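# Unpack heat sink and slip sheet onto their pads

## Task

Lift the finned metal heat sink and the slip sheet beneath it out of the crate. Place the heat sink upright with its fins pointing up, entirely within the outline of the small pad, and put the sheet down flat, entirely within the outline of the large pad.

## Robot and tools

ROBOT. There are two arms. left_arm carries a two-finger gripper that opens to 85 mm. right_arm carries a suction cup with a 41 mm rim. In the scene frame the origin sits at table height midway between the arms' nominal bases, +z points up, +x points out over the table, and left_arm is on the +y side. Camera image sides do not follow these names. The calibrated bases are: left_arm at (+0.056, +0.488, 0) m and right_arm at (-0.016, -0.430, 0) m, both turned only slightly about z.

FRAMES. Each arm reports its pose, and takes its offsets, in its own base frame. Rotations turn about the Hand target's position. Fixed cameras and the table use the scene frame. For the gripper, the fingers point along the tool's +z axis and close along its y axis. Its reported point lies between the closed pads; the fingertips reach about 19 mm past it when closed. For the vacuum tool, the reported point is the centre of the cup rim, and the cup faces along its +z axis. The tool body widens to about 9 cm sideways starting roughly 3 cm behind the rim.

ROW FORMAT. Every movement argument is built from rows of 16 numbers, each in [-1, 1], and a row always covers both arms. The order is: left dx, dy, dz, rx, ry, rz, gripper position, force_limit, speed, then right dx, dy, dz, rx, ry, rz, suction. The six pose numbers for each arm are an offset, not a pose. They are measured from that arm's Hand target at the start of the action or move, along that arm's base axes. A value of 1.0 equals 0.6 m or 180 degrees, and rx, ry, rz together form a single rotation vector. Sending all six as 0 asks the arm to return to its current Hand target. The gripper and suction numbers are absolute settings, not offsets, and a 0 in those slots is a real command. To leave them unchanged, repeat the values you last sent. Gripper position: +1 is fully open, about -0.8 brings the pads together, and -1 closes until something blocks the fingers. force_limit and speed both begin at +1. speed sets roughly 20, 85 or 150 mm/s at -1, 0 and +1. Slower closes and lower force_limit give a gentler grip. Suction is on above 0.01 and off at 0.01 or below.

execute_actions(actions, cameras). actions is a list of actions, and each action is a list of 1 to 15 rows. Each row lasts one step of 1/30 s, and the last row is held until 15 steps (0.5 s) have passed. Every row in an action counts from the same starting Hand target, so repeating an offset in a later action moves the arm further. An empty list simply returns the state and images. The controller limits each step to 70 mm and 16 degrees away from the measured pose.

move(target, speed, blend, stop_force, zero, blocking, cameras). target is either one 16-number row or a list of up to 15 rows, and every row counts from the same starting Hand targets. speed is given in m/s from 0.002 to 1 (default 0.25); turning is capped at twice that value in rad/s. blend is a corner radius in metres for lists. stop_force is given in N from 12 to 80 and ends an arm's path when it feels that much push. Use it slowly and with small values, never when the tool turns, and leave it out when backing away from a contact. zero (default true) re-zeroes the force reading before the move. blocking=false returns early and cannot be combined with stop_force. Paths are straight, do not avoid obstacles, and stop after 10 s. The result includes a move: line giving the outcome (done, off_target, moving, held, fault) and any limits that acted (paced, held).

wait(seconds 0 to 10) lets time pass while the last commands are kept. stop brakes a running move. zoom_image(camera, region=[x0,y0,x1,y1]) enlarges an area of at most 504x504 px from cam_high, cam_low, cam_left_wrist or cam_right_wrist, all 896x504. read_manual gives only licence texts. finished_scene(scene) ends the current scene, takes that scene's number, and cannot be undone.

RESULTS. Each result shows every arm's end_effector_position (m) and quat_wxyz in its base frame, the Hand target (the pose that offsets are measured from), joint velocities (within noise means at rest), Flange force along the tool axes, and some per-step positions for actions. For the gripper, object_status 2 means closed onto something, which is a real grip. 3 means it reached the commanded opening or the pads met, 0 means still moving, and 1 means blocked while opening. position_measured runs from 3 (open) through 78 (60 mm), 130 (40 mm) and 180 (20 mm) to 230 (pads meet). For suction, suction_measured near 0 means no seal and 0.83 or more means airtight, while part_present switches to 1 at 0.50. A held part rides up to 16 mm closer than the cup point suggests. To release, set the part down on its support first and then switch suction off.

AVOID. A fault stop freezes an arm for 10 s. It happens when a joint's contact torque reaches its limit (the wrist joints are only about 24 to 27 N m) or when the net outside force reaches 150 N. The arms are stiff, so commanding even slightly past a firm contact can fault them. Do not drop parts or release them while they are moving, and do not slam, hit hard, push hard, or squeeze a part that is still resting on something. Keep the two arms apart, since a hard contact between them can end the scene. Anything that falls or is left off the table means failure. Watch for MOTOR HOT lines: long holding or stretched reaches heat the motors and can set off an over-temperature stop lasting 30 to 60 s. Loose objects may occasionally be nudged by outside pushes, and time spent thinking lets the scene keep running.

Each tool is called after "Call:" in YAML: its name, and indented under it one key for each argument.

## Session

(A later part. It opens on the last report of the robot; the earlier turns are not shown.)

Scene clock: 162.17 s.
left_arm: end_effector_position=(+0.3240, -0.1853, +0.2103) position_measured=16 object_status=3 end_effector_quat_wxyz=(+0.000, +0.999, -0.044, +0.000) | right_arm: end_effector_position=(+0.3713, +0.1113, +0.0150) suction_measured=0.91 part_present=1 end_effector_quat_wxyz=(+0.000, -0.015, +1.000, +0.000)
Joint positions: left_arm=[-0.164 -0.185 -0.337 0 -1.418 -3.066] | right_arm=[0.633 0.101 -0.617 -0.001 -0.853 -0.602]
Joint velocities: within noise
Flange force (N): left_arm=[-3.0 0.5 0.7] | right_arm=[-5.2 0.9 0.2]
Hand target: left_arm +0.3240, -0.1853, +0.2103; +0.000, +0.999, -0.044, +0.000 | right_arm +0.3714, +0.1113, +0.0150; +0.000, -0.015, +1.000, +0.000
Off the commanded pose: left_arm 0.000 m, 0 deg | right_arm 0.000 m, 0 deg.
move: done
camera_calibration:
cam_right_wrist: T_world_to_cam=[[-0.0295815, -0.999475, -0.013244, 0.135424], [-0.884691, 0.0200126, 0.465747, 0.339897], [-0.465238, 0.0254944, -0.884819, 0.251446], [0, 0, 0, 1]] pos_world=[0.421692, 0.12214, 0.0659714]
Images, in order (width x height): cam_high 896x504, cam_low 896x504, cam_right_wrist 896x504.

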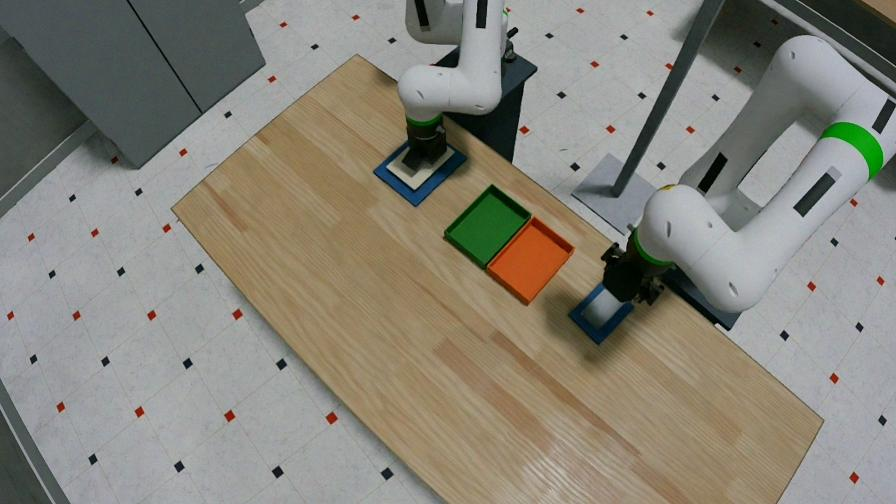

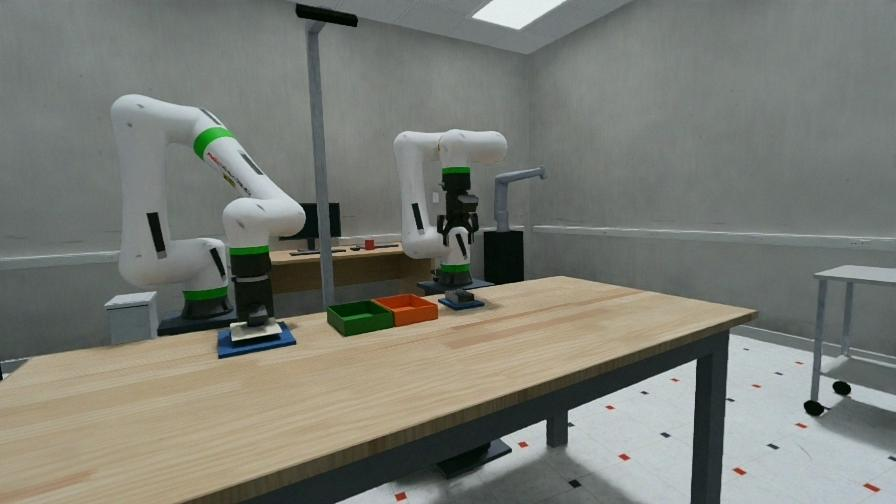

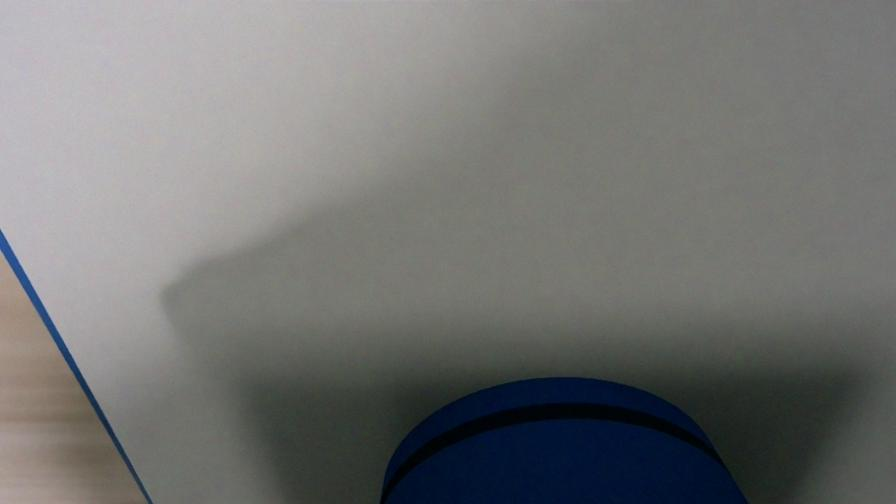

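Call:
move:
  target: [0,0,0,0,0,0,0.9,-0.5,-0.5,0.003,-0.003,-0.045,0,0,0,1]
  speed: 0.008
  stop_force: 12
  cameras: ["cam_high"]

Call:
move:
  target: [0,0,0,0,0,0,0.9,-0.5,-0.5,0,0,0.003,0,0,0,0]
  cameras: ["cam_high"]

Call:
move:
  target: [0,0,0,0,0,0,0.9,-0.5,-0.5,0,0,0.25,0,0,0,0]
  speed: 0.08

Call:
zoom_image:
  camera: "cam_high"
  region: [350, 90, 520, 240]

Call:
zoom_image:
  camera: "cam_high"
  region: [500, 240, 670, 390]

Scene clock: 174.33 s.
left_arm: end_effector_position=(+0.3240, -0.1853, +0.2103) position_measured=16 object_status=3 end_effector_quat_wxyz=(+0.000, +0.999, -0.044, +0.000) | right_arm: end_effector_position=(+0.3728, +0.1100, -0.0045) suction_measured=0.91 part_present=1 end_effector_quat_wxyz=(+0.000, -0.015, +1.000, +0.000)
Joint positions: left_arm=[-0.164 -0.185 -0.337 0 -1.418 -3.066] | right_arm=[0.628 0.143 -0.63 0 -0.798 -0.597]
Joint velocities: within noise
Flange force (N): left_arm=[-3.0 -0.3 0.9] | right_arm=[4.0 1.7 -28.3]
Hand target: left_arm +0.3240, -0.1853, +0.2103; +0.000, +0.999, -0.044, +0.000 | right_arm +0.3727, +0.1100, -0.0045; +0.000, -0.015, +1.000, +0.000 (not the last commanded pose)
Off the commanded pose: left_arm 0.000 m, 0 deg | right_arm 0.008 m, 0 deg.
move: contact (right_arm)
Images, in order (width x height): cam_high 896x504.

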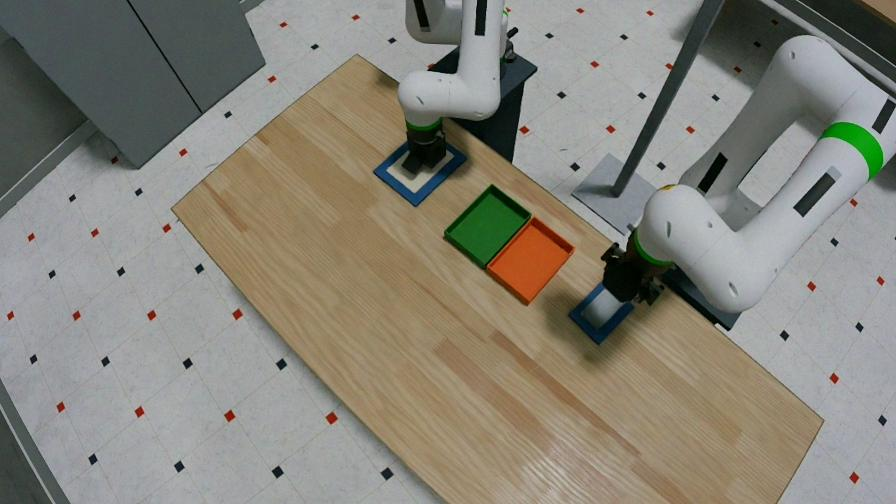

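Scene clock: 175.03 s.
left_arm: end_effector_position=(+0.3240, -0.1853, +0.2103) position_measured=16 object_status=3 end_effector_quat_wxyz=(+0.000, +0.999, -0.044, +0.000) | right_arm: end_effector_position=(+0.3727, +0.1100, -0.0027) suction_measured=0.00 part_present=0 end_effector_quat_wxyz=(+0.000, -0.015, +1.000, +0.000)
Joint positions: left_arm=[-0.164 -0.185 -0.337 0 -1.418 -3.066] | right_arm=[0.628 0.139 -0.629 0 -0.803 -0.597]
Joint velocities: within noise
Flange force (N): left_arm=[-2.4 -0.9 0.9] | right_arm=[-1.3 0.8 -13.8]
Hand target: left_arm +0.3240, -0.1853, +0.2103; +0.000, +0.999, -0.044, +0.000 | right_arm +0.3727, +0.1100, -0.0027; +0.000, -0.015, +1.000, +0.000
Off the commanded pose: left_arm 0.000 m, 0 deg | right_arm 0.000 m, 0 deg.
move: done
Images, in order (width x height): cam_high 896x504.

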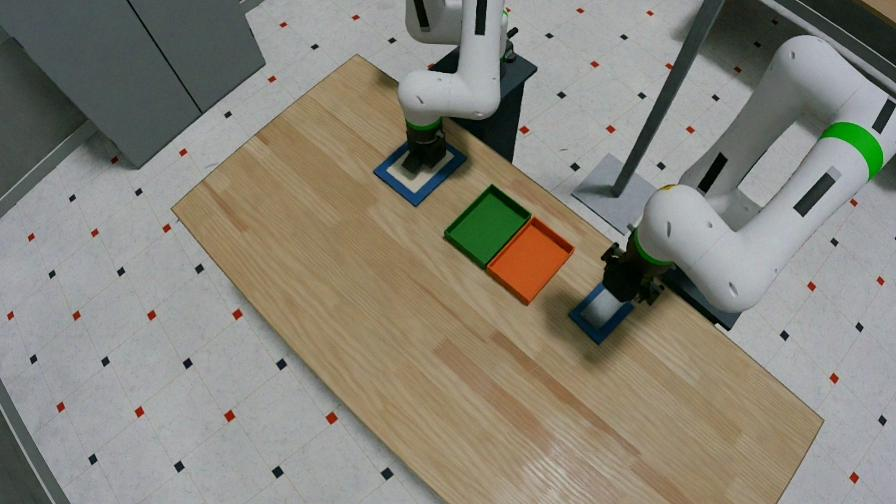

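Scene clock: 177.27 s.
left_arm: end_effector_position=(+0.3240, -0.1853, +0.2103) position_measured=16 object_status=3 end_effector_quat_wxyz=(+0.000, +0.999, -0.044, +0.000) | right_arm: end_effector_position=(+0.3728, +0.1099, +0.1473) suction_measured=0.00 part_present=0 end_effector_quat_wxyz=(+0.000, -0.015, +1.000, +0.000)
Joint positions: left_arm=[-0.164 -0.185 -0.337 0 -1.418 -3.066] | right_arm=[0.628 -0.089 -0.448 0 -1.212 -0.597]
Joint velocities: within noise
Flange force (N): left_arm=[-2.5 -0.9 1.2] | right_arm=[-4.0 0.5 -1.8]
Hand target: left_arm +0.3240, -0.1853, +0.2103; +0.000, +0.999, -0.044, +0.000 | right_arm +0.3727, +0.1100, +0.1473; +0.000, -0.015, +1.000, +0.000
Off the commanded pose: left_arm 0.000 m, 0 deg | right_arm 0.000 m, 0 deg.
move: done
camera_calibration:
cam_left_wrist: T_world_to_cam=[[-0.0631439, -0.997951, 0.0103292, -0.163016], [-0.929919, 0.0625902, 0.362399, 0.254425], [-0.362303, 0.0132779, -0.931966, 0.445788], [0, 0, 0, 1]] pos_world=[0.387811, -0.184526, 0.32494]
cam_right_wrist: T_world_to_cam=[[-0.0293497, -0.999484, -0.0130324, 0.135679], [-0.884801, 0.0199118, 0.465543, 0.279645], [-0.465043, 0.0251946, -0.884929, 0.36917], [0, 0, 0, 1]] pos_world=[0.423092, 0.12074, 0.198271]

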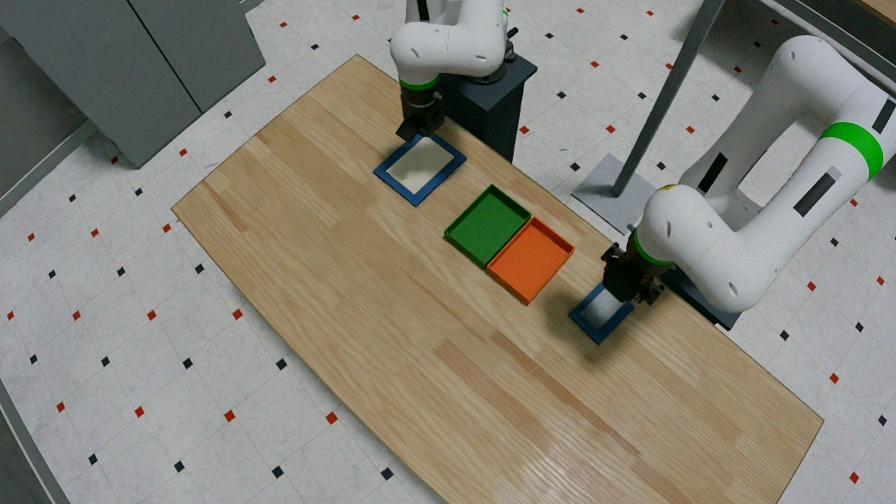

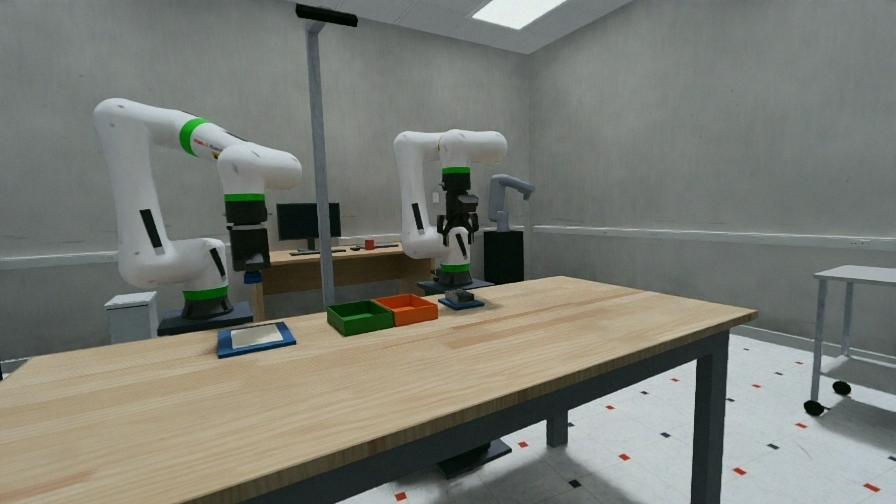

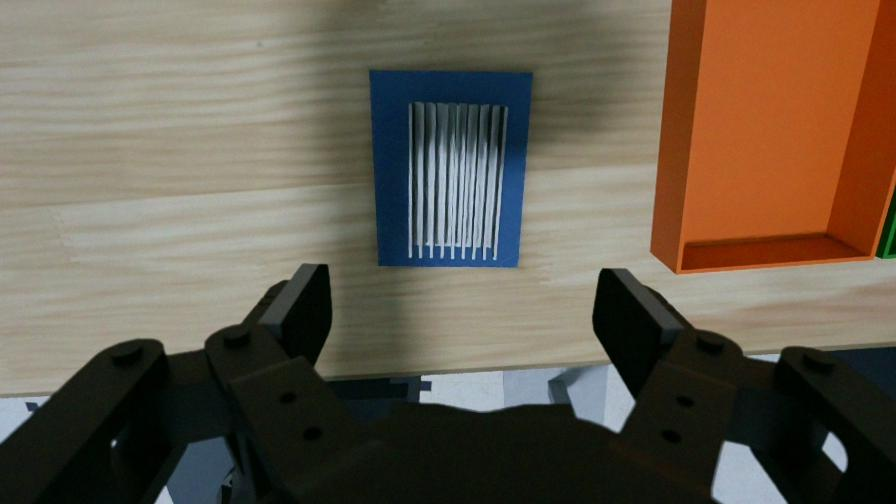

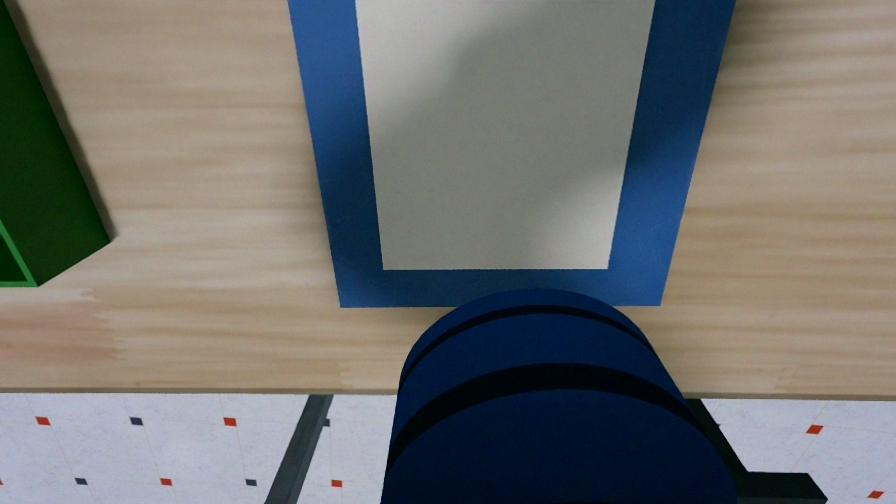

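Scaled by 2.965 from the camera's 896x504 image, which has a finer 1280x720 frame.

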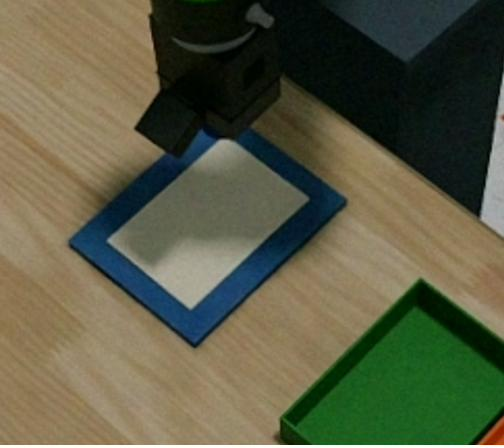

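Scaled by 2.965 from the camera's 896x504 image, which has a finer 1280x720 frame.

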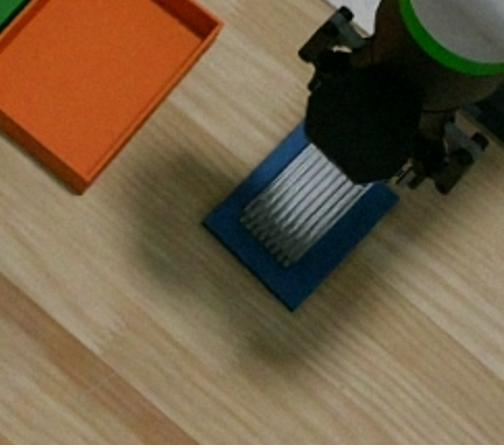

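Both are placed well inside their pads.

Call:
finished_scene:
  scene: 2

The scene is finished: the task was done.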